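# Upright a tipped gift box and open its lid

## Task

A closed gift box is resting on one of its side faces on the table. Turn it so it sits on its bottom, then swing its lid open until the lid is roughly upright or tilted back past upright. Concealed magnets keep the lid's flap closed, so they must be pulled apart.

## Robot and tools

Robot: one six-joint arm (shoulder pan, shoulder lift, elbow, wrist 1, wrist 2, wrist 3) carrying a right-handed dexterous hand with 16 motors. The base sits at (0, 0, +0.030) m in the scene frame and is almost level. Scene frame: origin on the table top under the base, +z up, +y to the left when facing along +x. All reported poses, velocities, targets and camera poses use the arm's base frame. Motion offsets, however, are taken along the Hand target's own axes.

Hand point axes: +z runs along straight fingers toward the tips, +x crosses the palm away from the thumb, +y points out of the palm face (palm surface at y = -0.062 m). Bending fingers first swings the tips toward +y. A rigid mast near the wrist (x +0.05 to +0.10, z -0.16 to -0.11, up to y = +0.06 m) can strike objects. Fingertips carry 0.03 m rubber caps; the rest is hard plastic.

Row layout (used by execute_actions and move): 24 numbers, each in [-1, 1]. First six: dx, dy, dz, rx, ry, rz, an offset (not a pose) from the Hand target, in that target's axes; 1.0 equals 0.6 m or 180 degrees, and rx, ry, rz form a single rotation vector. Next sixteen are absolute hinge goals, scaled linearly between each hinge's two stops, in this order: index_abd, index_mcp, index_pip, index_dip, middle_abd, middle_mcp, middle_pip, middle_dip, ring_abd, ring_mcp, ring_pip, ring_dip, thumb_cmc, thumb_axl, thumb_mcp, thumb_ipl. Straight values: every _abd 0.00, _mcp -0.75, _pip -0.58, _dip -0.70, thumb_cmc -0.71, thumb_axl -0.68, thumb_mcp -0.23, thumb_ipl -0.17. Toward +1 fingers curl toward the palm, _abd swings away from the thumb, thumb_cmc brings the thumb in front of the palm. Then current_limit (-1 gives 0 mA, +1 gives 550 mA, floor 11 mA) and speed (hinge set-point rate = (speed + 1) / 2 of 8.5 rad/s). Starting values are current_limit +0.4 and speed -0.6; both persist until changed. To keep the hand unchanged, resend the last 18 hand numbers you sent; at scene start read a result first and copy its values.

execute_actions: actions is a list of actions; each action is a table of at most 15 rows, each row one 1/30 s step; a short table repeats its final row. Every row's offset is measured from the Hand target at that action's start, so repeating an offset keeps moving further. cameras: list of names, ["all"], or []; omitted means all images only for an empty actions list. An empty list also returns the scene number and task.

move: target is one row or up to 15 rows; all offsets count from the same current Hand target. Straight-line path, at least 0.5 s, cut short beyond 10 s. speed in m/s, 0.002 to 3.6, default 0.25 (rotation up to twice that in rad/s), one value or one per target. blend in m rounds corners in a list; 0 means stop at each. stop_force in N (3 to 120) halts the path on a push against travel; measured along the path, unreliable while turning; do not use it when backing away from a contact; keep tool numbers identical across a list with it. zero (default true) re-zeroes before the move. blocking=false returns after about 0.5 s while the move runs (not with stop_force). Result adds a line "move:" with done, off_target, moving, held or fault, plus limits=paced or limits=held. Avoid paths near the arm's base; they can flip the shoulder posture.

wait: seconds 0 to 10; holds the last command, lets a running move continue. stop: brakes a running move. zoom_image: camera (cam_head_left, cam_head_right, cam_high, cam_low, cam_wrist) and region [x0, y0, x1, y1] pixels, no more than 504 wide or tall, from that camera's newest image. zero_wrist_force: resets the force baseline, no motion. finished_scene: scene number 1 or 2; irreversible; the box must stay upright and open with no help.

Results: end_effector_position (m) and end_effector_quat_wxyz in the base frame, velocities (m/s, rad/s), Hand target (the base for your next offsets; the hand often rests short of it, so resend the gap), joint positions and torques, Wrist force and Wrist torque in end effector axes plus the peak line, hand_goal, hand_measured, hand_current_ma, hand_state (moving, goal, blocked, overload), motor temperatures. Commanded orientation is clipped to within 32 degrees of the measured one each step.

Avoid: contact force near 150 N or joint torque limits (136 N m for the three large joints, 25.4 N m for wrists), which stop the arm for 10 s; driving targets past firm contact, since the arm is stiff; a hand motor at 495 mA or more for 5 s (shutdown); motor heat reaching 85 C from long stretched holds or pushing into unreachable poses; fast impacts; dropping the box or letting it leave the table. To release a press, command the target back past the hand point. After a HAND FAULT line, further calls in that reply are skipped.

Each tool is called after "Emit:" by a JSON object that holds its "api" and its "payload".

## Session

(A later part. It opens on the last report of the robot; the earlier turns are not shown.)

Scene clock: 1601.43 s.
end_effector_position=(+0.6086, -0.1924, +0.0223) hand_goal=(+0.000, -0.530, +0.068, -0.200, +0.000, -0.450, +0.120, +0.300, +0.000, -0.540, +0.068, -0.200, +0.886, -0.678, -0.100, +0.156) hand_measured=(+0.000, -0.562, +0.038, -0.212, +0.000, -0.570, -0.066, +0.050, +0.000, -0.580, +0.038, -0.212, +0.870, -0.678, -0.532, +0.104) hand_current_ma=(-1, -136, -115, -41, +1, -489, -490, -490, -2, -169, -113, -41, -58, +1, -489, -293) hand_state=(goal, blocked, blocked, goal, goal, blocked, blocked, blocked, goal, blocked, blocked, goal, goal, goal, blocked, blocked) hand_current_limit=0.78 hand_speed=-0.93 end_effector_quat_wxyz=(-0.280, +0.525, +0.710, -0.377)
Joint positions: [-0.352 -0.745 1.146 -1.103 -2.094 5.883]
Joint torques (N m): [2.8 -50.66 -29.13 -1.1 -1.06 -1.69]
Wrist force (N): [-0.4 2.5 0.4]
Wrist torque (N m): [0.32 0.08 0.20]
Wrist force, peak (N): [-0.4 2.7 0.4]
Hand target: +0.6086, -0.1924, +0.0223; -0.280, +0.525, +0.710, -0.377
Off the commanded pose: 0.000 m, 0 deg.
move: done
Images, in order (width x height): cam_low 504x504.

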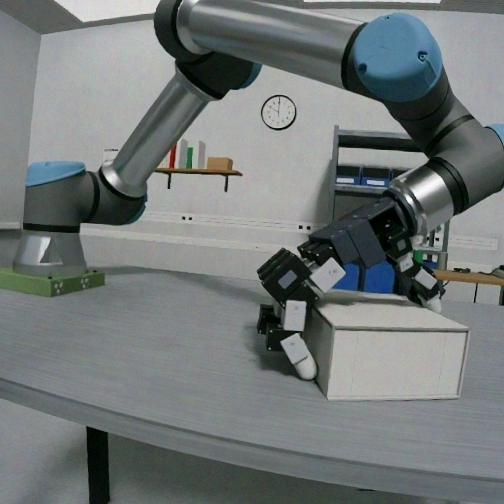

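Emit:
{"api": "move", "payload": {"target": [0,0,0,0,0,0,0,-0.45,-0.06,-0.25,0,-0.5,0.05,0.2,0,-0.45,-0.06,-0.25,0.886,-0.678,-0.1,0.156,0.78,-0.93]}}

Emit:
{"api": "move", "payload": {"target": [0,-0.0083,-0.0056,0,0,0,0,-0.36,-0.224,-0.287,0,-0.5,0.05,0.2,0,-0.36,-0.224,-0.287,0.886,-0.678,-0.1,0.156,0.78,-0.9], "speed": 0.02, "cameras": ["cam_low"]}}

Emit:
{"api": "zoom_image", "payload": {"camera": "cam_low", "region": [264, 200, 474, 410]}}

Scene clock: 1638.03 s.
end_effector_position=(+0.6087, -0.1925, +0.0224) hand_goal=(+0.000, -0.450, -0.060, -0.250, +0.000, -0.500, +0.050, +0.200, +0.000, -0.450, -0.060, -0.250, +0.886, -0.678, -0.100, +0.156) hand_measured=(+0.000, -0.526, -0.012, -0.224, +0.000, -0.570, -0.066, +0.054, +0.000, -0.554, -0.002, -0.214, +0.870, -0.678, -0.534, +0.104) hand_current_ma=(+0, -353, +192, +98, +1, -324, -489, -489, +0, -489, +244, +144, -58, +1, -489, -293) hand_state=(goal, blocked, blocked, blocked, goal, blocked, blocked, blocked, goal, blocked, blocked, blocked, goal, goal, blocked, blocked) hand_current_limit=0.78 hand_speed=-0.93 end_effector_quat_wxyz=(-0.280, +0.525, +0.710, -0.377)
Joint positions: [-0.352 -0.745 1.146 -1.103 -2.094 5.883]
Joint torques (N m): [2.84 -50.9 -22.91 -1.01 -0.72 -1.76]
Wrist force (N): [0.2 -18.4 -10.9]
Wrist torque (N m): [0.53 0.44 -0.34]
Wrist force, peak (N): [0.3 -18.6 -11.3]
Hand target: +0.6086, -0.1924, +0.0223; -0.280, +0.525, +0.710, -0.377
Off the commanded pose: 0.000 m, 0 deg.
move: done

Scene clock: 1638.97 s.
end_effector_position=(+0.6086, -0.1924, +0.0283) hand_goal=(+0.000, -0.360, -0.224, -0.288, +0.000, -0.500, +0.050, +0.200, +0.000, -0.360, -0.224, -0.288, +0.886, -0.678, -0.100, +0.156) hand_measured=(+0.000, -0.416, -0.188, -0.236, +0.000, -0.570, -0.066, +0.070, +0.000, -0.442, -0.180, -0.218, +0.870, -0.678, -0.540, +0.104) hand_current_ma=(+2, -250, +140, +210, +1, -324, -489, -489, +1, -383, +174, +304, -58, +1, -489, -293) hand_state=(goal, blocked, blocked, blocked, goal, blocked, blocked, blocked, goal, blocked, blocked, blocked, goal, goal, blocked, blocked) hand_current_limit=0.78 hand_speed=-0.90 end_effector_quat_wxyz=(-0.280, +0.525, +0.710, -0.377)
Joint positions: [-0.352 -0.75 1.14 -1.092 -2.095 5.883]
Joint torques (N m): [2.74 -54.35 -26.45 0.33 0.06 -1.21]
Wrist force (N): [0.0 -15.4 -10.9]
Wrist torque (N m): [0.48 0.38 -0.26]
Wrist force, peak (N): [0.3 -24.4 -16.0]
Hand target: +0.6086, -0.1924, +0.0283; -0.280, +0.525, +0.710, -0.377
Off the commanded pose: 0.000 m, 0 deg.
move: done
Images, in order (width x height): cam_low 504x504.

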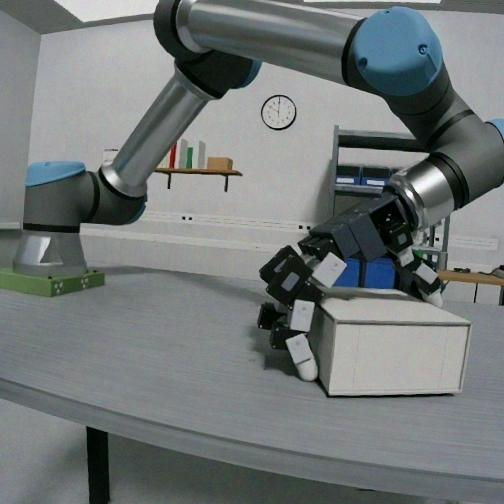

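Scaled by 2.400.

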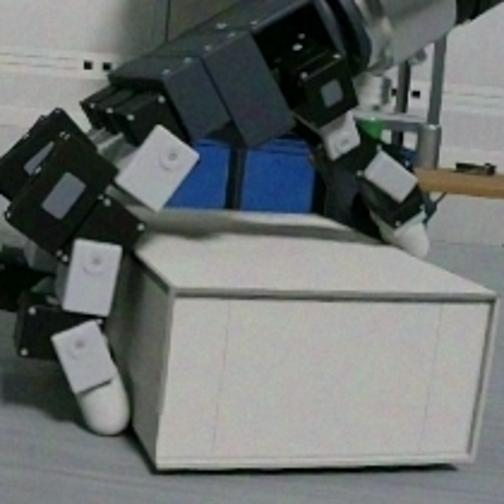

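Emit:
{"api": "execute_actions", "payload": {"actions": [], "cameras": ["cam_low","cam_high"]}}

Emit:
{"api": "zoom_image", "payload": {"camera": "cam_low", "region": [120, 180, 400, 420]}}

Scene clock: 1684.60 s.
end_effector_position=(+0.6086, -0.1924, +0.0283) hand_goal=(+0.000, -0.360, -0.224, -0.288, +0.000, -0.500, +0.050, +0.200, +0.000, -0.360, -0.224, -0.288, +0.886, -0.678, -0.100, +0.156) hand_measured=(+0.000, -0.416, -0.190, -0.238, +0.000, -0.570, -0.066, +0.070, +0.000, -0.442, -0.182, -0.218, +0.870, -0.678, -0.540, +0.104) hand_current_ma=(+2, -246, +136, +207, +1, -324, -489, -489, +1, -379, +170, +299, -58, +1, -489, -293) hand_state=(goal, blocked, blocked, blocked, goal, blocked, blocked, blocked, goal, blocked, blocked, blocked, goal, goal, blocked, blocked) hand_current_limit=0.78 hand_speed=-0.90 end_effector_quat_wxyz=(-0.280, +0.525, +0.710, -0.377)
Joint positions: [-0.352 -0.75 1.14 -1.091 -2.094 5.883]
Joint velocities: within noise
Joint torques (N m): [1.79 -54.77 -24.97 0.12 2.21 1.2]
Motor temperatures (°C): [28 36 29 34 29 29]
Wrist force (N): [0.0 -15.1 -10.6]
Wrist torque (N m): [0.47 0.37 -0.26]
Wrist force, peak (N): [-0.1 -15.5 -10.9]
Hand target: +0.6086, -0.1924, +0.0283; -0.280, +0.525, +0.710, -0.377
Off the commanded pose: 0.000 m, 0 deg.
Images, in order (width x height): cam_high 504x504, cam_low 504x504.

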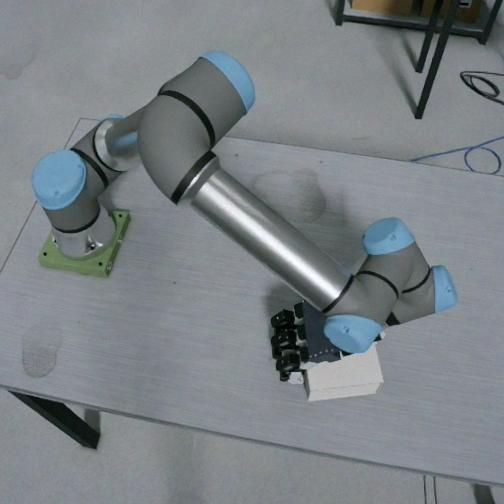

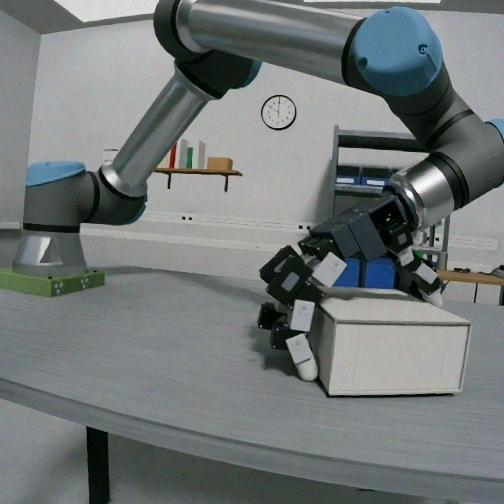

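Scaled by 1.800.

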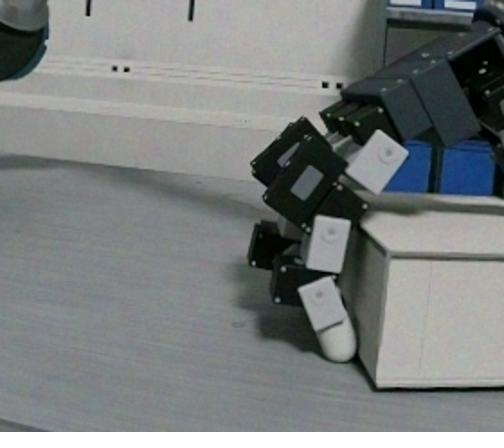

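Emit:
{"api": "move", "payload": {"target": [0,-0.0055,0,0,0,0, 0,-0.476,-0.326,0.082, 0,-0.5,0.05,0.2, 0,-0.476,-0.326,0.082, 0.886,-0.678,-0.4,0.156,0.78,-0.9], "speed": 0.03, "cameras": ["cam_low"]}}

Emit:
{"api": "zoom_image", "payload": {"camera": "cam_low", "region": [200, 240, 400, 420]}}

Scene clock: 1915.80 s.
end_effector_position=(+0.6069, -0.1930, +0.0311) hand_goal=(+0.000, -0.476, -0.326, +0.082, +0.000, -0.500, +0.050, +0.200, +0.000, -0.476, -0.326, +0.082, +0.886, -0.678, -0.400, +0.156) hand_measured=(+0.000, -0.464, -0.322, +0.080, +0.002, -0.588, -0.066, +0.110, +0.000, -0.464, -0.324, +0.078, +0.868, -0.678, -0.540, +0.104) hand_current_ma=(+2, +50, +14, -9, +4, -413, -489, -396, -2, +46, +7, -10, -71, +1, -490, -293) hand_state=(goal, goal, goal, goal, goal, blocked, blocked, blocked, goal, goal, goal, goal, goal, goal, blocked, blocked) hand_current_limit=0.78 hand_speed=-0.90 end_effector_quat_wxyz=(-0.280, +0.525, +0.710, -0.377)
Joint positions: [-0.353 -0.757 1.145 -1.09 -2.096 5.882]
Joint torques (N m): [-8.48 -65.18 -6.64 1.3 -2.54 -1.8]
Wrist force (N): [-0.4 2.6 0.4]
Wrist torque (N m): [0.34 0.09 0.21]
Wrist force, peak (N): [0.0 -15.1 -11.5]
Hand target: +0.6069, -0.1930, +0.0311; -0.280, +0.525, +0.710, -0.377
Off the commanded pose: 0.000 m, 0 deg.
move: done
Images, in order (width x height): cam_low 504x504.

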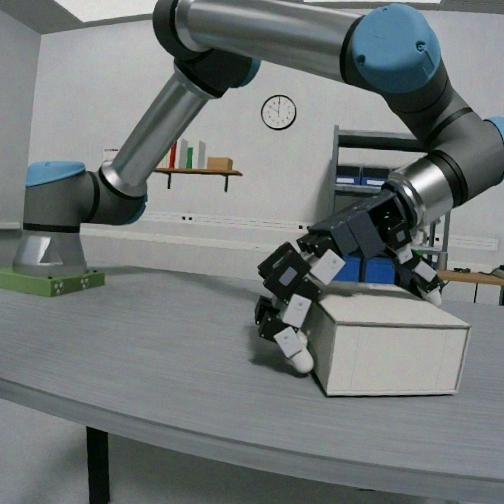

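Scaled by 2.520.

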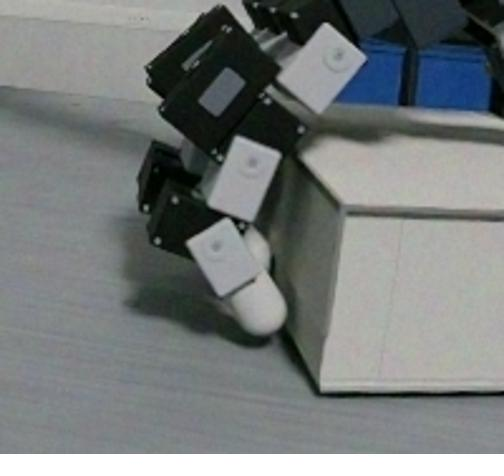

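Emit:
{"api": "move", "payload": {"target": [0,-0.0083,-0.0056,0,0,0, 0,-0.476,-0.326,0.082, 0,-0.5,0.1,0.25, 0,-0.476,-0.326,0.082, 0.886,-0.678,-0.4,0.156,0.78,-0.9], "speed": 0.03, "cameras": ["cam_low"]}}

Emit:
{"api": "zoom_image", "payload": {"camera": "cam_low", "region": [200, 240, 400, 420]}}

Scene clock: 1929.33 s.
end_effector_position=(+0.6069, -0.1930, +0.0369) hand_goal=(+0.000, -0.476, -0.326, +0.082, +0.000, -0.500, +0.100, +0.250, +0.000, -0.476, -0.326, +0.082, +0.886, -0.678, -0.400, +0.156) hand_measured=(+0.000, -0.464, -0.322, +0.080, +0.002, -0.598, -0.066, +0.146, +0.000, -0.466, -0.324, +0.078, +0.868, -0.678, -0.540, +0.104) hand_current_ma=(+2, +49, +14, -9, +4, -469, -489, -461, -2, +38, +6, -10, -71, +1, -489, -293) hand_state=(goal, goal, goal, goal, goal, blocked, blocked, blocked, goal, goal, goal, goal, goal, goal, blocked, blocked) hand_current_limit=0.78 hand_speed=-0.90 end_effector_quat_wxyz=(-0.280, +0.525, +0.710, -0.377)
Joint positions: [-0.353 -0.763 1.14 -1.079 -2.096 5.882]
Joint torques (N m): [-8.26 -65.76 -28.9 1.18 -2.46 -1.69]
Wrist force (N): [-0.1 2.3 0.5]
Wrist torque (N m): [0.31 0.06 0.22]
Wrist force, peak (N): [-0.4 2.7 0.3]
Hand target: +0.6069, -0.1930, +0.0371; -0.280, +0.525, +0.710, -0.377
Off the commanded pose: 0.000 m, 0 deg.
move: done
Images, in order (width x height): cam_low 504x504.

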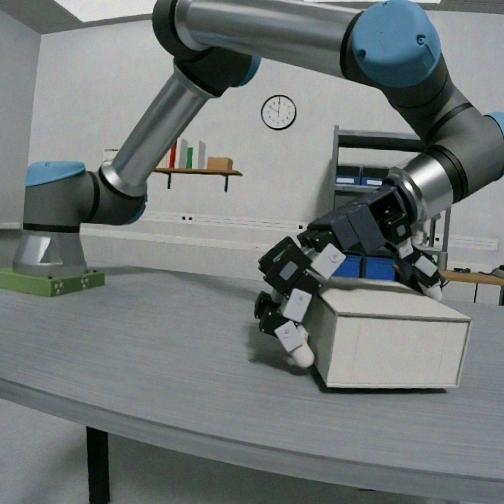

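Scaled by 2.520.

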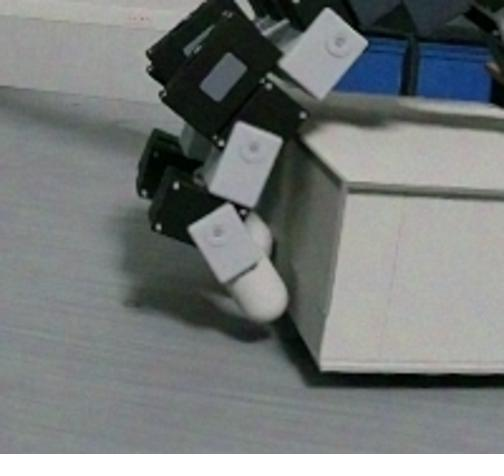

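Emit:
{"api": "move", "payload": {"target": [[0,0,0,0,0,0, 0,-0.637,-0.043,0.043, 0,-0.5,0.1,0.25, 0,-0.637,-0.043,0.043, 0.886,-0.678,-0.4,0.156,0.78,-0.9],[0,0,0,0,0,0, 0,-0.646,0.231,-0.219, 0,-0.5,0.1,0.25, 0,-0.646,0.231,-0.219, 0.886,-0.678,-0.4,0.156,0.78,-0.93]], "speed": 0.03, "cameras": ["cam_low"]}}

Emit:
{"api": "zoom_image", "payload": {"camera": "cam_low", "region": [200, 240, 400, 420]}}

Scene clock: 1963.67 s.
end_effector_position=(+0.6069, -0.1930, +0.0371) hand_goal=(+0.000, -0.646, +0.230, -0.220, +0.000, -0.500, +0.100, +0.250, +0.000, -0.646, +0.230, -0.220, +0.886, -0.678, -0.400, +0.156) hand_measured=(+0.000, -0.658, +0.202, -0.222, +0.002, -0.600, -0.066, +0.150, +0.000, -0.672, +0.188, -0.226, +0.868, -0.678, -0.540, +0.104) hand_current_ma=(+2, -44, -112, -4, +4, -472, -489, -446, -2, -106, -170, -17, -71, +1, -490, -293) hand_state=(goal, goal, blocked, goal, goal, blocked, blocked, blocked, goal, blocked, blocked, goal, goal, goal, blocked, blocked) hand_current_limit=0.78 hand_speed=-0.93 end_effector_quat_wxyz=(-0.280, +0.525, +0.710, -0.377)
Joint positions: [-0.353 -0.763 1.139 -1.079 -2.096 5.882]
Joint torques (N m): [-6.91 -62.49 -30.13 0.98 -1.22 1.15]
Wrist force (N): [-0.3 2.3 0.2]
Wrist torque (N m): [0.33 0.07 0.21]
Wrist force, peak (N): [-0.2 2.7 0.5]
Hand target: +0.6069, -0.1930, +0.0371; -0.280, +0.525, +0.710, -0.377
Off the commanded pose: 0.000 m, 0 deg.
move: done
Images, in order (width x height): cam_low 504x504.

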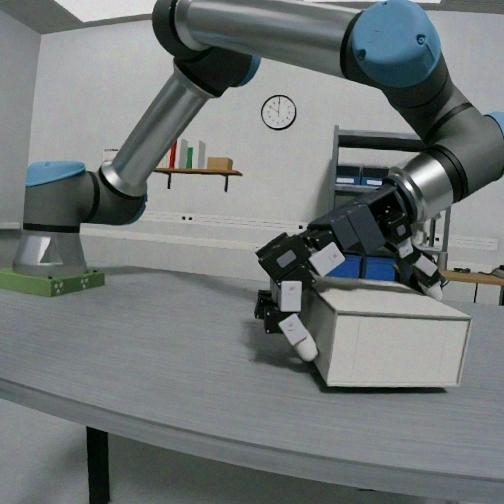

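Scaled by 2.520.

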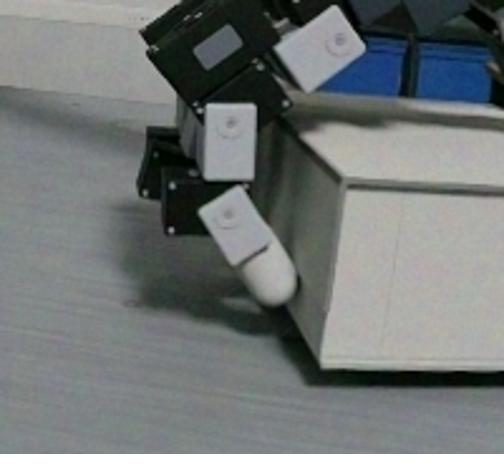

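Emit:
{"api": "move", "payload": {"target": [0,0,0,0,0,0, 0,-0.438,-0.03,-0.325, 0,-0.5,0.15,0.3, 0,-0.438,-0.03,-0.325, 0.886,-0.678,-0.4,0.156,0.78,-0.93], "speed": 0.03, "cameras": ["cam_low"]}}

Emit:
{"api": "zoom_image", "payload": {"camera": "cam_low", "region": [200, 240, 400, 420]}}

Scene clock: 1971.40 s.
end_effector_position=(+0.6069, -0.1930, +0.0371) hand_goal=(+0.000, -0.438, -0.030, -0.326, +0.000, -0.500, +0.150, +0.300, +0.000, -0.438, -0.030, -0.326, +0.886, -0.678, -0.400, +0.156) hand_measured=(+0.000, -0.470, -0.040, -0.328, +0.000, -0.600, -0.066, +0.196, +0.000, -0.490, -0.044, -0.330, +0.868, -0.678, -0.554, +0.104) hand_current_ma=(+2, -138, -36, -9, +2, -472, -490, -467, -2, -229, -49, -15, -71, +1, -489, -293) hand_state=(goal, blocked, goal, goal, goal, blocked, blocked, blocked, goal, blocked, goal, goal, goal, goal, blocked, blocked) hand_current_limit=0.78 hand_speed=-0.93 end_effector_quat_wxyz=(-0.280, +0.525, +0.710, -0.377)
Joint positions: [-0.353 -0.763 1.139 -1.079 -2.096 5.882]
Joint torques (N m): [-6.05 -56.86 -30.02 0.01 0.1 1.22]
Wrist force (N): [-0.3 2.3 0.5]
Wrist torque (N m): [0.31 0.07 0.21]
Wrist force, peak (N): [-0.4 2.7 0.2]
Hand target: +0.6069, -0.1930, +0.0371; -0.280, +0.525, +0.710, -0.377
Off the commanded pose: 0.000 m, 0 deg.
move: done
Images, in order (width x height): cam_low 504x504.

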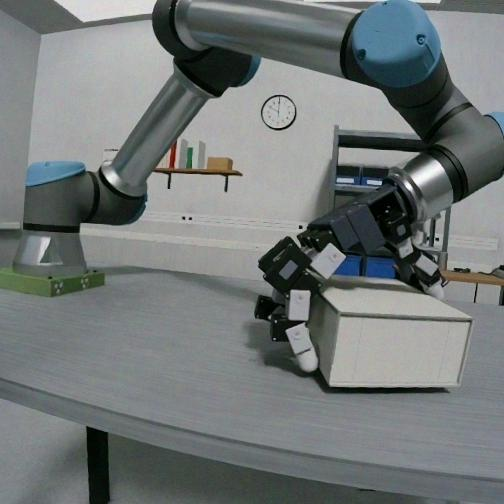

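Scaled by 2.520.

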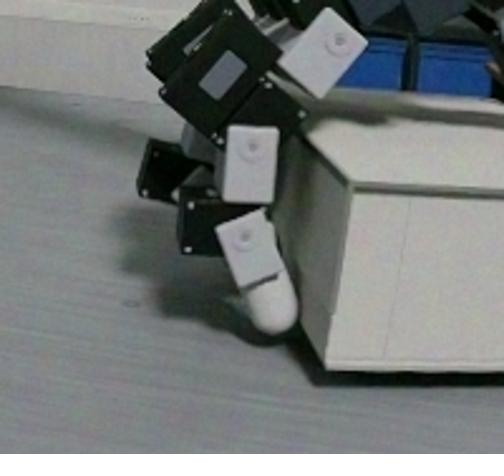

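Emit:
{"api": "move", "payload": {"target": [[0,0,0,0,0,0, 0,-0.637,-0.043,0.043, 0,-0.5,0.15,0.3, 0,-0.637,-0.043,0.043, 0.886,-0.678,-0.1,0.156,0.78,-0.9],[0,0,0,0,0,0, 0,-0.63,0.231,-0.15, 0,-0.5,0.15,0.3, 0,-0.63,0.231,-0.15, 0.886,-0.678,-0.1,0.156,0.78,-0.9],[0,0,0,0,0,0, 0,-0.45,0.231,-0.25, 0,-0.45,0.2,0.4, 0,-0.45,0.231,-0.25, 0.886,-0.678,-0.1,0.156,0.78,-0.93],[0,0,0,0,0,0, 0,-0.45,0.2,-0.6, 0,-0.45,0.2,0.4, 0,-0.45,0.2,-0.6, 0.886,-0.678,-0.1,0.156,0.78,-0.93]], "speed": 0.03, "cameras": ["cam_low"]}}

Emit:
{"api": "zoom_image", "payload": {"camera": "cam_low", "region": [200, 240, 400, 420]}}

Scene clock: 2226.43 s.
end_effector_position=(+0.6069, -0.1930, +0.0371) hand_goal=(+0.000, -0.450, +0.200, -0.600, +0.000, -0.450, +0.200, +0.400, +0.000, -0.450, +0.200, -0.600, +0.886, -0.678, -0.100, +0.156) hand_measured=(+0.002, -0.476, +0.178, -0.600, -0.002, -0.586, -0.066, +0.330, +0.000, -0.492, +0.174, -0.602, +0.868, -0.678, -0.576, +0.104) hand_current_ma=(+3, -103, -85, -3, -8, -490, -489, -305, +2, -181, -101, -7, -71, +1, -489, -302) hand_state=(goal, blocked, blocked, goal, goal, blocked, blocked, blocked, goal, blocked, blocked, goal, goal, goal, blocked, blocked) hand_current_limit=0.78 hand_speed=-0.93 end_effector_quat_wxyz=(-0.280, +0.525, +0.710, -0.377)
Joint positions: [-0.353 -0.763 1.139 -1.079 -2.096 5.882]
Joint torques (N m): [-3.78 -51.95 -29.59 -0.79 0.64 1.08]
Wrist force (N): [-0.3 2.5 0.5]
Wrist torque (N m): [0.36 0.06 0.21]
Wrist force, peak (N): [-0.6 2.7 0.5]
Hand target: +0.6069, -0.1930, +0.0371; -0.280, +0.525, +0.710, -0.377
Off the commanded pose: 0.000 m, 0 deg.
move: done
Images, in order (width x height): cam_low 504x504.

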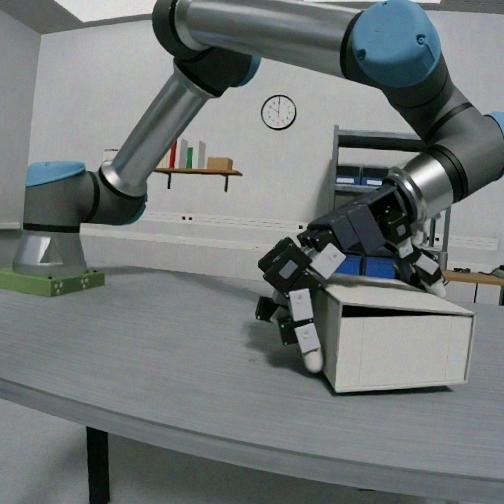

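Scaled by 2.520.

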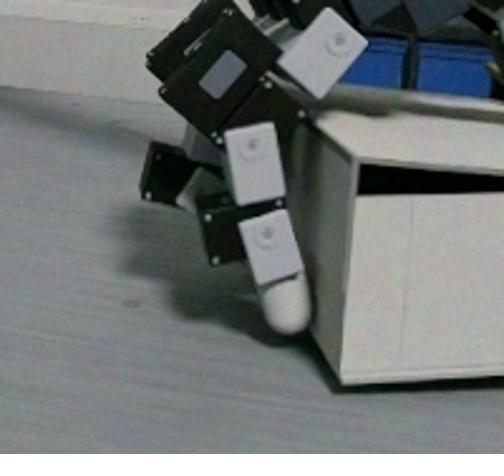

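Emit:
{"api": "move", "payload": {"target": [[0,0,0,0,0,0, 0,-0.62,0.1,-0.6, 0,-0.45,0.2,0.5, 0,-0.62,0.1,-0.6, 0.886,-0.678,-0.1,0.156,0.78,-0.93],[0,-0.0138,-0.0093,0,0,0, 0,-0.62,0.1,-0.6, 0,-0.45,0.2,0.5, 0,-0.62,0.1,-0.6, 0.886,-0.678,-0.1,0.156,0.78,-0.93]], "speed": 0.03, "cameras": ["cam_low"]}}

Emit:
{"api": "zoom_image", "payload": {"camera": "cam_low", "region": [200, 240, 400, 420]}}

Scene clock: 2250.20 s.
end_effector_position=(+0.6069, -0.1930, +0.0469) hand_goal=(+0.000, -0.620, +0.100, -0.600, +0.000, -0.450, +0.200, +0.500, +0.000, -0.620, +0.100, -0.600, +0.886, -0.678, -0.100, +0.156) hand_measured=(+0.002, -0.606, +0.102, -0.600, -0.002, -0.610, -0.066, +0.410, +0.000, -0.604, +0.102, -0.602, +0.868, -0.678, -0.576, +0.104) hand_current_ma=(+3, +53, +9, -3, -7, -489, -490, -394, +2, +66, +8, -7, -71, +1, -489, -302) hand_state=(goal, goal, goal, goal, goal, blocked, blocked, blocked, goal, goal, goal, goal, goal, goal, blocked, blocked) hand_current_limit=0.78 hand_speed=-0.93 end_effector_quat_wxyz=(-0.280, +0.525, +0.710, -0.377)
Joint positions: [-0.353 -0.772 1.129 -1.06 -2.096 5.882]
Joint torques (N m): [-3.67 -65.49 -28.78 1.54 0.11 -0.15]
Wrist force (N): [-0.2 2.2 0.2]
Wrist torque (N m): [0.33 0.07 0.22]
Wrist force, peak (N): [-0.3 2.7 0.3]
Hand target: +0.6069, -0.1930, +0.0471; -0.280, +0.525, +0.710, -0.377
Off the commanded pose: 0.000 m, 0 deg.
move: done
Images, in order (width x height): cam_low 504x504.

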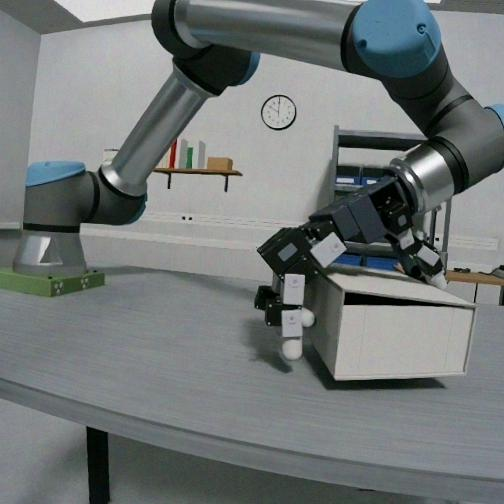

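Scaled by 2.520.

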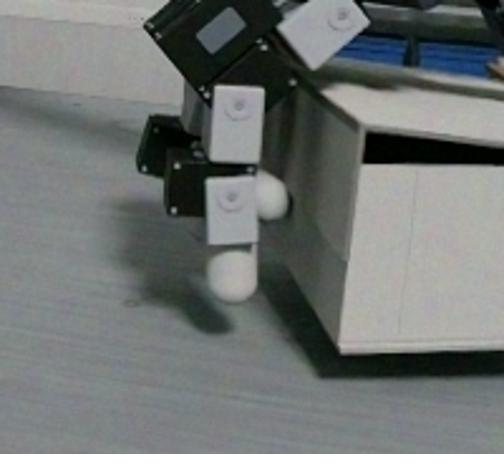

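Emit:
{"api": "move", "payload": {"target": [[0,0,0,0,0,0, 0,-0.637,-0.043,0.043, 0,-0.45,0.2,0.5, 0,-0.637,-0.043,0.043, 0.886,-0.678,-0.1,0.156,0.78,-0.9],[0,0,0,0,0,0, 0,-0.56,0.231,0.1, 0,-0.45,0.2,0.5, 0,-0.56,0.231,0.1, 0.886,-0.678,-0.1,0.156,0.78,-0.9],[0,0.0166,0.0112,0,0,0, 0,-0.56,0.231,0.1, 0,-0.45,0.2,0.5, 0,-0.56,0.231,0.1, 0.886,-0.678,-0.1,0.156,0.78,-0.9]], "speed": 0.03, "cameras": ["cam_low"]}}

Emit:
{"api": "zoom_image", "payload": {"camera": "cam_low", "region": [200, 240, 400, 420]}}

Scene clock: 2274.53 s.
end_effector_position=(+0.6069, -0.1930, +0.0352) hand_goal=(+0.000, -0.560, +0.230, +0.100, +0.000, -0.450, +0.200, +0.500, +0.000, -0.560, +0.230, +0.100, +0.886, -0.678, -0.100, +0.156) hand_measured=(+0.000, -0.600, +0.060, +0.076, -0.004, -0.610, -0.066, +0.430, +0.000, -0.614, +0.036, +0.070, +0.868, -0.678, -0.576, +0.104) hand_current_ma=(-1, -173, -490, -96, -12, -490, -489, -297, -2, -238, -489, -119, -68, +1, -489, -302) hand_state=(goal, blocked, blocked, blocked, goal, blocked, blocked, blocked, goal, blocked, blocked, blocked, goal, goal, blocked, blocked) hand_current_limit=0.78 hand_speed=-0.90 end_effector_quat_wxyz=(-0.280, +0.525, +0.710, -0.377)
Joint positions: [-0.353 -0.761 1.141 -1.082 -2.096 5.882]
Joint torques (N m): [-4.42 -51.03 -5.93 -2.12 -1.92 0.29]
Wrist force (N): [-0.2 2.3 0.4]
Wrist torque (N m): [0.32 0.07 0.21]
Wrist force, peak (N): [-0.2 2.7 0.5]
Hand target: +0.6069, -0.1930, +0.0351; -0.280, +0.525, +0.710, -0.377
Off the commanded pose: 0.000 m, 0 deg.
move: done
Images, in order (width x height): cam_low 504x504.

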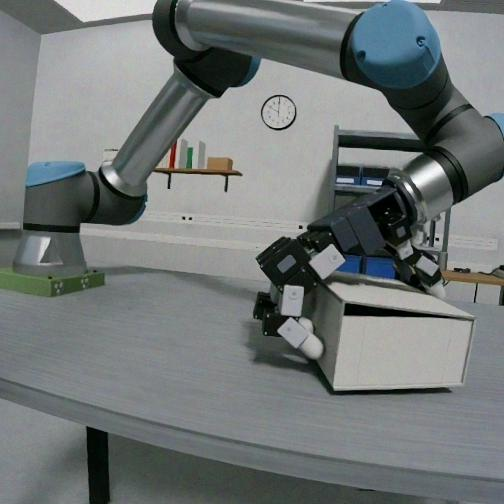

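Scaled by 2.520.

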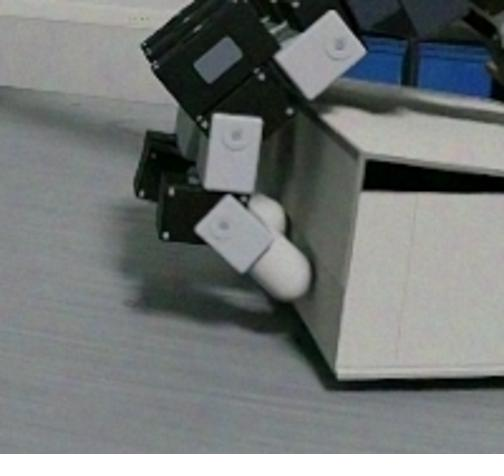

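Emit:
{"api": "move", "payload": {"target": [0,0.0097,0.0065,0,0,0, 0,-0.56,0.231,0.1, 0,-0.45,0.2,0.5, 0,-0.56,0.231,0.1, 0.886,-0.678,-0.1,0.156,0.78,-0.9], "speed": 0.02, "stop_force": 4, "cameras": ["cam_low"]}}

Emit:
{"api": "zoom_image", "payload": {"camera": "cam_low", "region": [200, 240, 400, 420]}}

Scene clock: 2284.17 s.
end_effector_position=(+0.6069, -0.1930, +0.0281) hand_goal=(+0.000, -0.560, +0.230, +0.100, +0.000, -0.450, +0.200, +0.500, +0.000, -0.560, +0.230, +0.100, +0.886, -0.678, -0.100, +0.156) hand_measured=(+0.000, -0.600, +0.060, +0.076, -0.004, -0.610, -0.066, +0.430, +0.000, -0.614, +0.036, +0.070, +0.868, -0.678, -0.576, +0.104) hand_current_ma=(-1, -173, -490, -96, -12, -489, -489, -297, -2, -238, -489, -119, -68, +1, -489, -302) hand_state=(goal, blocked, blocked, blocked, goal, blocked, blocked, blocked, goal, blocked, blocked, blocked, goal, goal, blocked, blocked) hand_current_limit=0.78 hand_speed=-0.90 end_effector_quat_wxyz=(-0.280, +0.525, +0.710, -0.377)
Joint positions: [-0.353 -0.754 1.148 -1.096 -2.096 5.882]
Joint torques (N m): [4.27 -49.06 -6.89 -1.7 0.07 0.58]
Wrist force (N): [-0.4 2.5 0.4]
Wrist torque (N m): [0.34 0.08 0.20]
Wrist force, peak (N): [-0.2 2.8 0.3]
Hand target: +0.6069, -0.1930, +0.0281; -0.280, +0.525, +0.710, -0.377
Off the commanded pose: 0.000 m, 0 deg.
move: done
Images, in order (width x height): cam_low 504x504.

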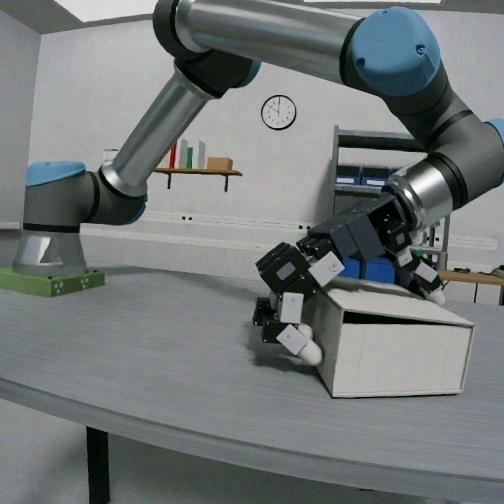

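Scaled by 2.520.

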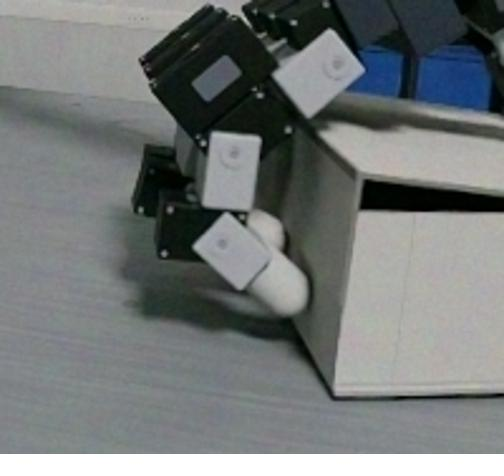

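Emit:
{"api": "move", "payload": {"target": [0,0.0097,0.0065,0,0,0, 0,-0.56,0.231,0.1, 0,-0.45,0.2,0.5, 0,-0.56,0.231,0.1, 0.886,-0.678,-0.1,0.156,0.78,-0.9], "speed": 0.015, "stop_force": 3, "cameras": ["cam_low"]}}

Emit:
{"api": "zoom_image", "payload": {"camera": "cam_low", "region": [200, 240, 480, 420]}}

Scene clock: 2296.10 s.
end_effector_position=(+0.6069, -0.1930, +0.0210) hand_goal=(+0.000, -0.560, +0.230, +0.100, +0.000, -0.450, +0.200, +0.500, +0.000, -0.560, +0.230, +0.100, +0.886, -0.678, -0.100, +0.156) hand_measured=(-0.004, -0.616, +0.100, +0.076, -0.004, -0.610, -0.066, +0.438, +0.000, -0.614, +0.046, +0.070, +0.878, -0.678, -0.582, +0.104) hand_current_ma=(-12, -251, -489, -96, -12, -489, -490, -263, -2, -243, -489, -119, -26, +1, -489, -304) hand_state=(goal, blocked, blocked, blocked, goal, blocked, blocked, blocked, goal, blocked, blocked, blocked, goal, goal, blocked, blocked) hand_current_limit=0.78 hand_speed=-0.90 end_effector_quat_wxyz=(-0.280, +0.525, +0.710, -0.377)
Joint positions: [-0.353 -0.747 1.154 -1.109 -2.096 5.882]
Joint torques (N m): [4.26 -48.23 -5.71 -1.87 0.93 0.25]
Wrist force (N): [0.0 0.9 -0.4]
Wrist torque (N m): [0.32 0.06 0.26]
Wrist force, peak (N): [-0.2 2.8 0.3]
Hand target: +0.6069, -0.1930, +0.0210; -0.280, +0.525, +0.710, -0.377
Off the commanded pose: 0.000 m, 0 deg.
move: done
Images, in order (width x height): cam_low 504x504.

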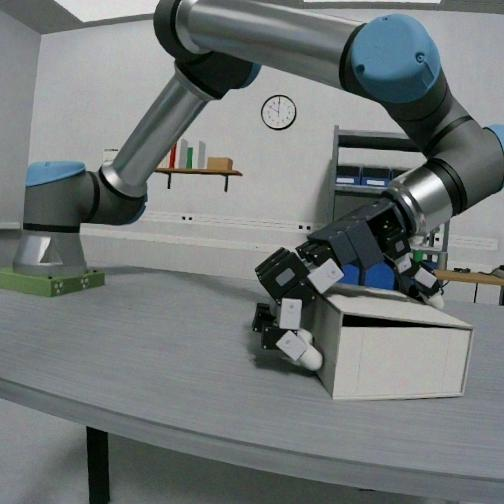

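Scaled by 1.800.

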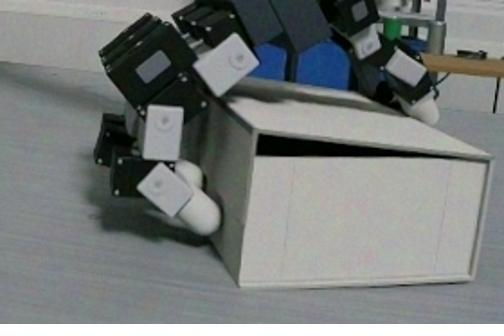

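Emit:
{"api": "move", "payload": {"target": [[0,0,0,0,0,0, 0,-0.59,0.12,0.1, 0,-0.59,-0.02,0.47, 0,-0.59,0.09,0.1, 0.886,-0.678,-0.1,0.156,0.78,-0.8],[0,0,0,0,0,0, 0,-0.59,0.12,0.1, 0,-0.59,-0.02,0.47, 0,-0.59,0.09,0.1, 0.886,-0.678,-0.9,0,0.78,-0.8]], "speed": 0.03, "cameras": ["cam_low","cam_high"]}}

Emit:
{"api": "zoom_image", "payload": {"camera": "cam_low", "region": [200, 240, 480, 420]}}

Scene clock: 2334.70 s.
end_effector_position=(+0.6069, -0.1930, +0.0210) hand_goal=(+0.000, -0.590, +0.120, +0.100, +0.000, -0.590, -0.020, +0.470, +0.000, -0.590, +0.090, +0.100, +0.886, -0.678, -0.900, +0.000) hand_measured=(-0.004, -0.606, +0.100, +0.088, -0.004, -0.606, -0.050, +0.448, +0.000, -0.614, +0.058, +0.078, +0.880, -0.678, -0.888, +0.004) hand_current_ma=(-11, -58, -73, -45, -8, -65, -121, -85, -2, -95, -126, -80, -17, +1, +52, +19) hand_state=(goal, goal, goal, goal, goal, goal, blocked, blocked, goal, blocked, blocked, blocked, goal, goal, goal, goal) hand_current_limit=0.78 hand_speed=-0.80 end_effector_quat_wxyz=(-0.280, +0.525, +0.710, -0.377)
Joint positions: [-0.353 -0.747 1.154 -1.109 -2.096 5.882]
Joint torques (N m): [3.95 -52.38 -7.29 0.24 0.8 1.33]
Wrist force (N): [-0.3 1.1 -0.8]
Wrist torque (N m): [0.13 0.12 0.17]
Wrist force, peak (N): [-0.2 2.1 -0.1]
Hand target: +0.6069, -0.1930, +0.0210; -0.280, +0.525, +0.710, -0.377
Off the commanded pose: 0.000 m, 0 deg.
move: done
Images, in order (width x height): cam_high 504x504, cam_low 504x504.

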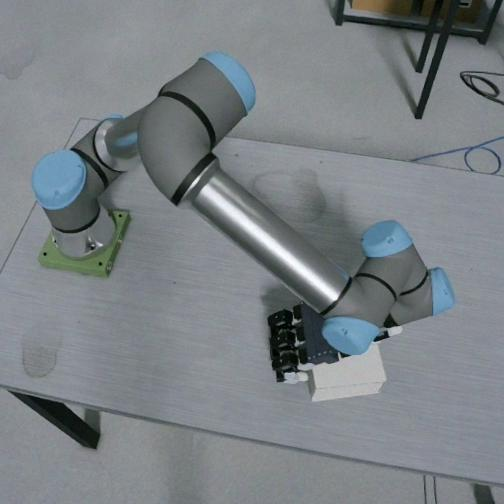

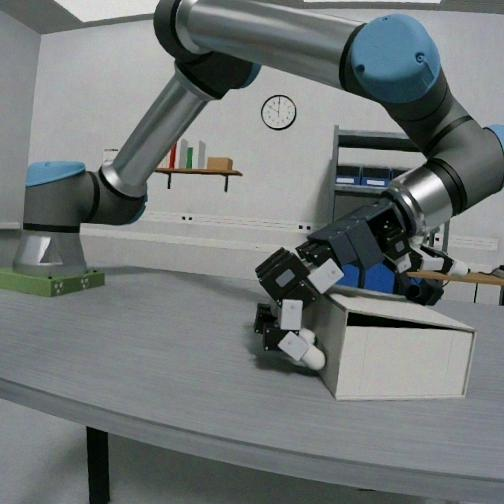

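Scaled by 1.800.

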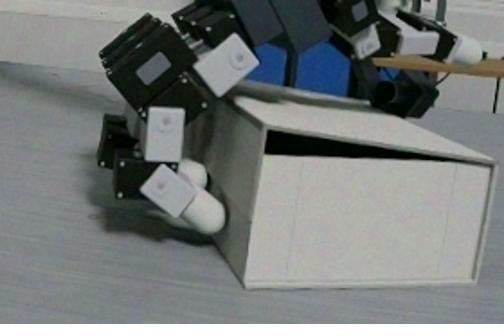

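Emit:
{"api": "move", "payload": {"target": [0,-0.0111,-0.0075,0,0,0, 0,-0.57,0.15,0.15, 0,-0.57,0.05,0.5, 0,-0.57,0.15,0.15, 0.886,-0.678,-0.9,0,0.78,-0.9], "speed": 0.03, "cameras": ["cam_low"]}}

Emit:
{"api": "zoom_image", "payload": {"camera": "cam_low", "region": [200, 240, 480, 420]}}

Scene clock: 2344.87 s.
end_effector_position=(+0.6069, -0.1930, +0.0289) hand_goal=(+0.000, -0.570, +0.150, +0.150, +0.000, -0.570, +0.050, +0.500, +0.000, -0.570, +0.150, +0.150, +0.886, -0.678, -0.900, +0.000) hand_measured=(-0.002, -0.584, +0.126, +0.138, -0.004, -0.598, +0.010, +0.474, -0.004, -0.618, +0.082, +0.114, +0.880, -0.678, -0.888, +0.004) hand_current_ma=(-8, -50, -92, -45, -8, -120, -158, -97, -12, -211, -285, -141, -17, +1, +52, +19) hand_state=(goal, goal, blocked, goal, goal, blocked, blocked, blocked, goal, blocked, blocked, blocked, goal, goal, goal, goal) hand_current_limit=0.78 hand_speed=-0.90 end_effector_quat_wxyz=(-0.280, +0.525, +0.710, -0.377)
Joint positions: [-0.353 -0.755 1.147 -1.094 -2.096 5.882]
Joint torques (N m): [0.99 -65.91 -28.03 1.38 0.61 0.66]
Wrist force (N): [-0.8 0.9 -0.2]
Wrist torque (N m): [0.16 0.16 0.18]
Wrist force, peak (N): [-0.7 1.4 -0.5]
Hand target: +0.6069, -0.1930, +0.0291; -0.280, +0.525, +0.710, -0.377
Off the commanded pose: 0.000 m, 0 deg.
move: done
Images, in order (width x height): cam_low 504x504.

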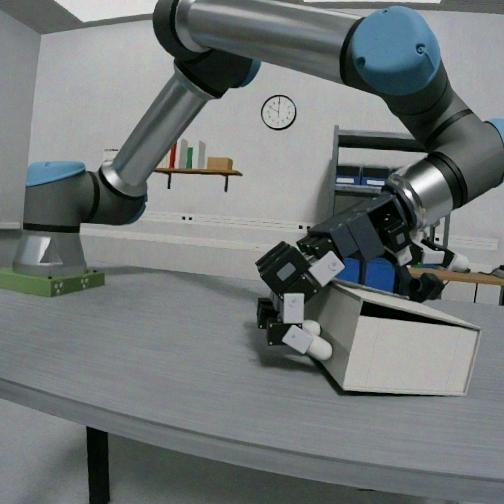

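Scaled by 1.800.

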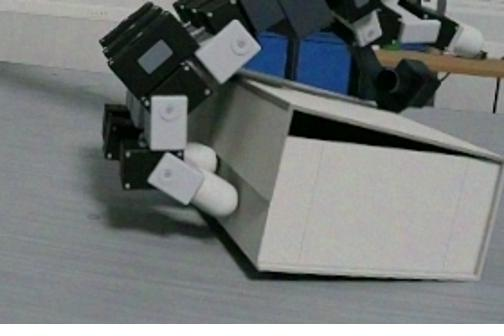

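Emit:
{"api": "move", "payload": {"target": [0,-0.0028,0.0041,0,0,0, 0,-0.59,0.12,0.13, 0,-0.6,0.01,0.48, 0,-0.618,0.08,0.11, 0.886,-0.678,-0.9,0,0.78,-0.9], "speed": 0.01, "cameras": ["cam_low"]}}

Emit:
{"api": "zoom_image", "payload": {"camera": "cam_low", "region": [200, 240, 480, 420]}}

Scene clock: 2357.13 s.
end_effector_position=(+0.6042, -0.1938, +0.0291) hand_goal=(+0.000, -0.590, +0.120, +0.130, +0.000, -0.600, +0.010, +0.480, +0.000, -0.618, +0.080, +0.110, +0.886, -0.678, -0.900, +0.000) hand_measured=(-0.002, -0.584, +0.122, +0.132, -0.004, -0.598, +0.004, +0.474, -0.002, -0.614, +0.080, +0.106, +0.880, -0.678, -0.890, +0.004) hand_current_ma=(-7, +20, +6, +5, -8, +8, -18, -18, -8, +13, -1, -11, -17, +1, +51, +19) hand_state=(goal, goal, goal, goal, goal, goal, goal, goal, goal, goal, goal, goal, goal, goal, goal, goal) hand_current_limit=0.78 hand_speed=-0.90 end_effector_quat_wxyz=(-0.280, +0.525, +0.710, -0.377)
Joint positions: [-0.356 -0.762 1.159 -1.1 -2.097 5.88]
Joint torques (N m): [-9.32 -64.19 -6.44 -1.94 -2.53 -1.67]
Wrist force (N): [-0.3 0.5 -1.6]
Wrist torque (N m): [0.19 0.15 0.17]
Wrist force, peak (N): [-0.8 1.7 -0.3]
Hand target: +0.6041, -0.1938, +0.0291; -0.280, +0.525, +0.710, -0.377
Off the commanded pose: 0.000 m, 0 deg.
move: done
Images, in order (width x height): cam_low 504x504.

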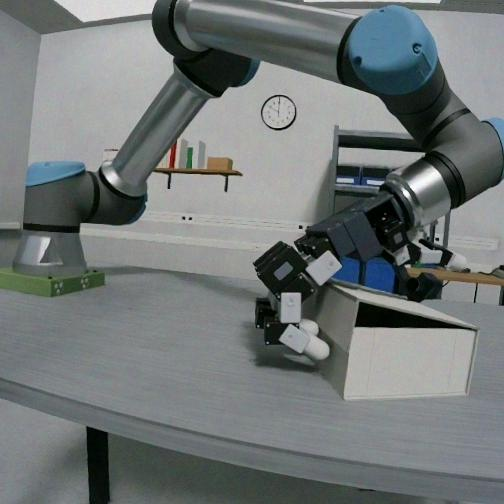

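Scaled by 1.800.

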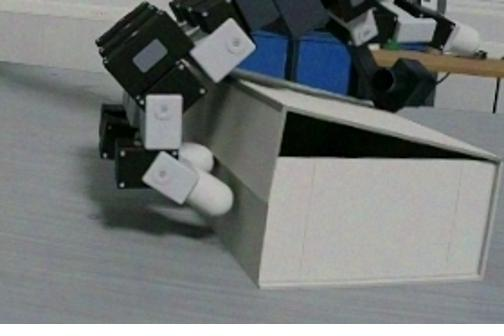

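Emit:
{"api": "move", "payload": {"target": [[0,-0.116,0.0825,0,0,0, 0,-0.59,0.12,0.13, 0,-0.6,0.01,0.48, 0,-0.618,0.08,0.11, 0.886,-0.678,-0.9,0,0.4,-0.6],[0,-0.116,0.0825,-0.1444,0,0, 0,-0.616,-0.105,-0.044, 0,-0.616,-0.065,-0.044, 0,-0.606,-0.045,-0.044, -0.6,-0.678,-0.9,0.6,0.4,-0.6],[0,-0.0953,0.0362,-0.1444,0,0, 0,-0.616,-0.105,-0.044, 0,-0.616,-0.065,-0.044, 0,-0.606,-0.045,-0.044, -0.6,-0.678,-0.9,0.6,0.4,-0.6]], "speed": 0.12, "cameras": ["cam_low","cam_high"]}}

Emit:
{"api": "zoom_image", "payload": {"camera": "cam_low", "region": [180, 220, 480, 420]}}

Scene clock: 2405.53 s.
end_effector_position=(+0.5562, -0.2085, +0.0644) hand_goal=(+0.000, -0.616, -0.106, -0.044, +0.000, -0.616, -0.066, -0.044, +0.000, -0.606, -0.046, -0.044, -0.600, -0.678, -0.900, +0.600) hand_measured=(-0.002, -0.610, -0.104, -0.042, -0.004, -0.608, -0.064, -0.042, -0.002, -0.606, -0.044, -0.042, -0.592, -0.678, -0.892, +0.598) hand_current_ma=(-7, +24, +7, +7, -8, +28, +5, +6, -8, +1, +6, +7, +30, +1, +34, -5) hand_state=(goal, goal, goal, goal, goal, goal, goal, goal, goal, goal, goal, goal, goal, goal, goal, goal) hand_current_limit=0.40 hand_speed=-0.60 end_effector_quat_wxyz=(-0.154, +0.575, +0.776, -0.208)
Joint positions: [-0.507 -1.148 1.705 -1.746 -1.939 5.552]
Joint torques (N m): [4.77 -31.3 -30.99 0.14 1.14 2.06]
Wrist force (N): [-0.2 0.2 -1.0]
Wrist torque (N m): [0.15 0.06 -0.09]
Wrist force, peak (N): [-0.3 0.9 -2.1]
Hand target: +0.5563, -0.2084, +0.0644; -0.154, +0.575, +0.776, -0.208
Off the commanded pose: 0.000 m, 0 deg.
move: done
Images, in order (width x height): cam_high 504x504, cam_low 504x504.

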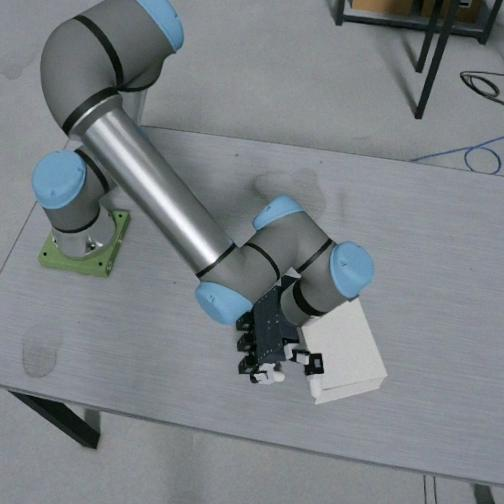

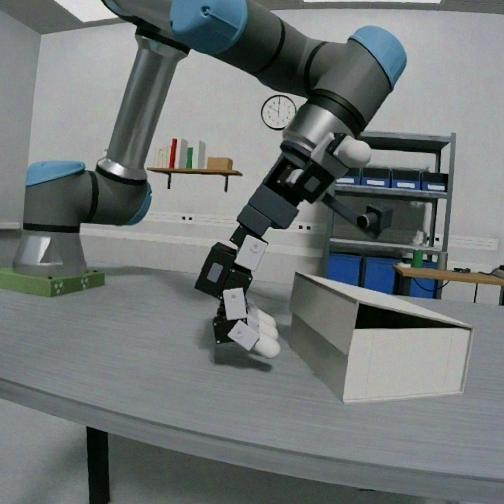

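Scaled by 1.680.

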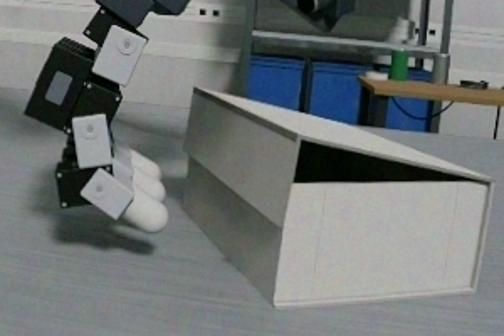

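Emit:
{"api": "move", "payload": {"target": [0,0.0752,-0.053,0,0,0, 0,-0.616,-0.105,-0.044, 0,-0.616,-0.065,-0.044, 0,-0.606,-0.045,-0.044, -0.6,-0.678,-0.9,0.6,0.4,-0.6], "speed": 0.03, "stop_force": 3, "cameras": ["cam_low"]}}

Emit:
{"api": "zoom_image", "payload": {"camera": "cam_low", "region": [200, 220, 500, 420]}}

Scene clock: 2429.17 s.
end_effector_position=(+0.6089, -0.1924, +0.0693) hand_goal=(+0.000, -0.616, -0.106, -0.044, +0.000, -0.616, -0.066, -0.044, +0.000, -0.606, -0.046, -0.044, -0.600, -0.678, -0.900, +0.600) hand_measured=(-0.002, -0.610, -0.104, -0.042, -0.004, -0.608, -0.064, -0.042, -0.002, -0.612, -0.052, -0.046, -0.592, -0.678, -0.892, +0.598) hand_current_ma=(-7, +24, +7, +7, -8, +28, +5, +6, -2, -24, -18, -4, +30, +1, +34, -5) hand_state=(goal, goal, goal, goal, goal, goal, goal, goal, goal, goal, goal, goal, goal, goal, goal, goal) hand_current_limit=0.40 hand_speed=-0.60 end_effector_quat_wxyz=(-0.154, +0.575, +0.776, -0.208)
Joint positions: [-0.446 -1.057 1.542 -1.653 -1.915 5.613]
Joint torques (N m): [5.17 -37.19 -31.06 -0.11 1.3 1.89]
Wrist force (N): [0.1 -0.4 -0.4]
Wrist torque (N m): [0.12 0.03 -0.09]
Wrist force, peak (N): [-0.1 -1.2 -0.9]
Hand target: +0.6089, -0.1924, +0.0693; -0.154, +0.575, +0.776, -0.208
Off the commanded pose: 0.000 m, 0 deg.
move: done
Images, in order (width x height): cam_low 504x504.

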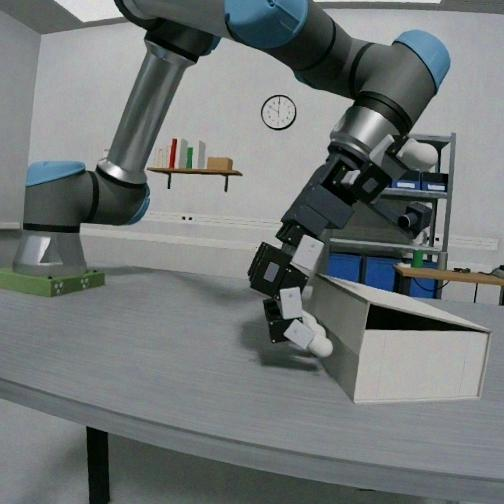

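Scaled by 1.680.

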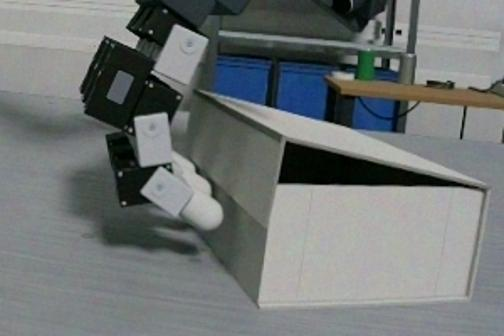

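Emit:
{"api": "move", "payload": {"target": [[0,-0.0115,-0.0165,0,0,0, 0,-0.616,-0.105,0.08, 0,-0.616,-0.065,0.08, 0,-0.606,-0.045,0.08, -0.6,-0.678,-0.9,0.6,0.5,-0.8],[0,-0.026,-0.0365,0,0,0, 0,-0.616,-0.105,0.18, 0,-0.616,-0.065,0.18, 0,-0.606,-0.045,0.18, -0.6,-0.678,-0.9,0.6,0.5,-0.8]], "speed": 0.04, "cameras": ["cam_low"]}}

Emit:
{"api": "zoom_image", "payload": {"camera": "cam_low", "region": [200, 220, 500, 420]}}

Scene clock: 2444.97 s.
end_effector_position=(+0.6064, -0.1932, +0.0961) hand_goal=(+0.000, -0.616, -0.106, +0.180, +0.000, -0.616, -0.066, +0.180, +0.000, -0.606, -0.046, +0.180, -0.600, -0.678, -0.900, +0.600) hand_measured=(-0.002, -0.610, -0.104, +0.176, -0.004, -0.608, -0.064, +0.176, -0.002, -0.608, -0.052, +0.172, -0.592, -0.678, -0.892, +0.598) hand_current_ma=(-7, +24, +7, -10, -8, +28, +5, -9, -2, -8, -20, -30, +30, +1, +34, -5) hand_state=(goal, goal, goal, goal, goal, goal, goal, goal, goal, goal, goal, goal, goal, goal, goal, goal) hand_current_limit=0.50 hand_speed=-0.80 end_effector_quat_wxyz=(-0.154, +0.575, +0.776, -0.208)
Joint positions: [-0.448 -1.09 1.518 -1.597 -1.916 5.61]
Joint torques (N m): [-8.09 -52.35 -30.67 0.07 -2.29 -1.84]
Wrist force (N): [-0.2 0.2 -0.9]
Wrist torque (N m): [0.16 0.05 0.05]
Wrist force, peak (N): [0.0 0.1 -1.2]
Hand target: +0.6064, -0.1932, +0.0961; -0.154, +0.575, +0.776, -0.208
Off the commanded pose: 0.000 m, 0 deg.
move: done
Images, in order (width x height): cam_low 504x504.

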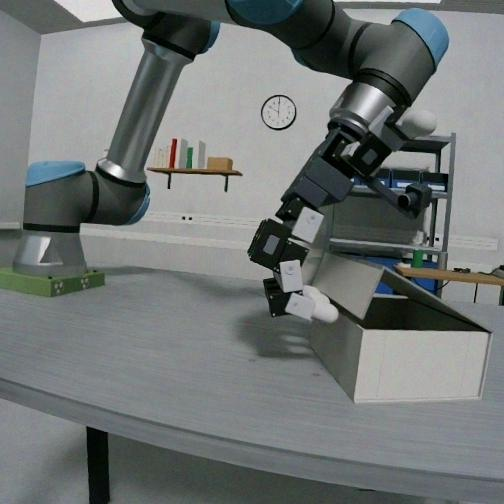

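Scaled by 1.680.

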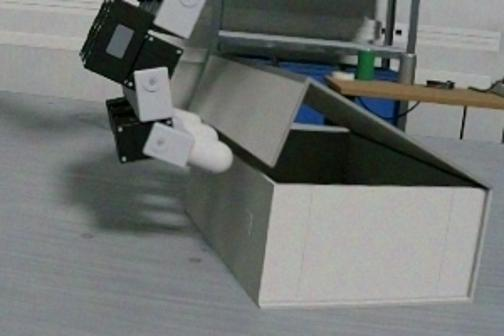

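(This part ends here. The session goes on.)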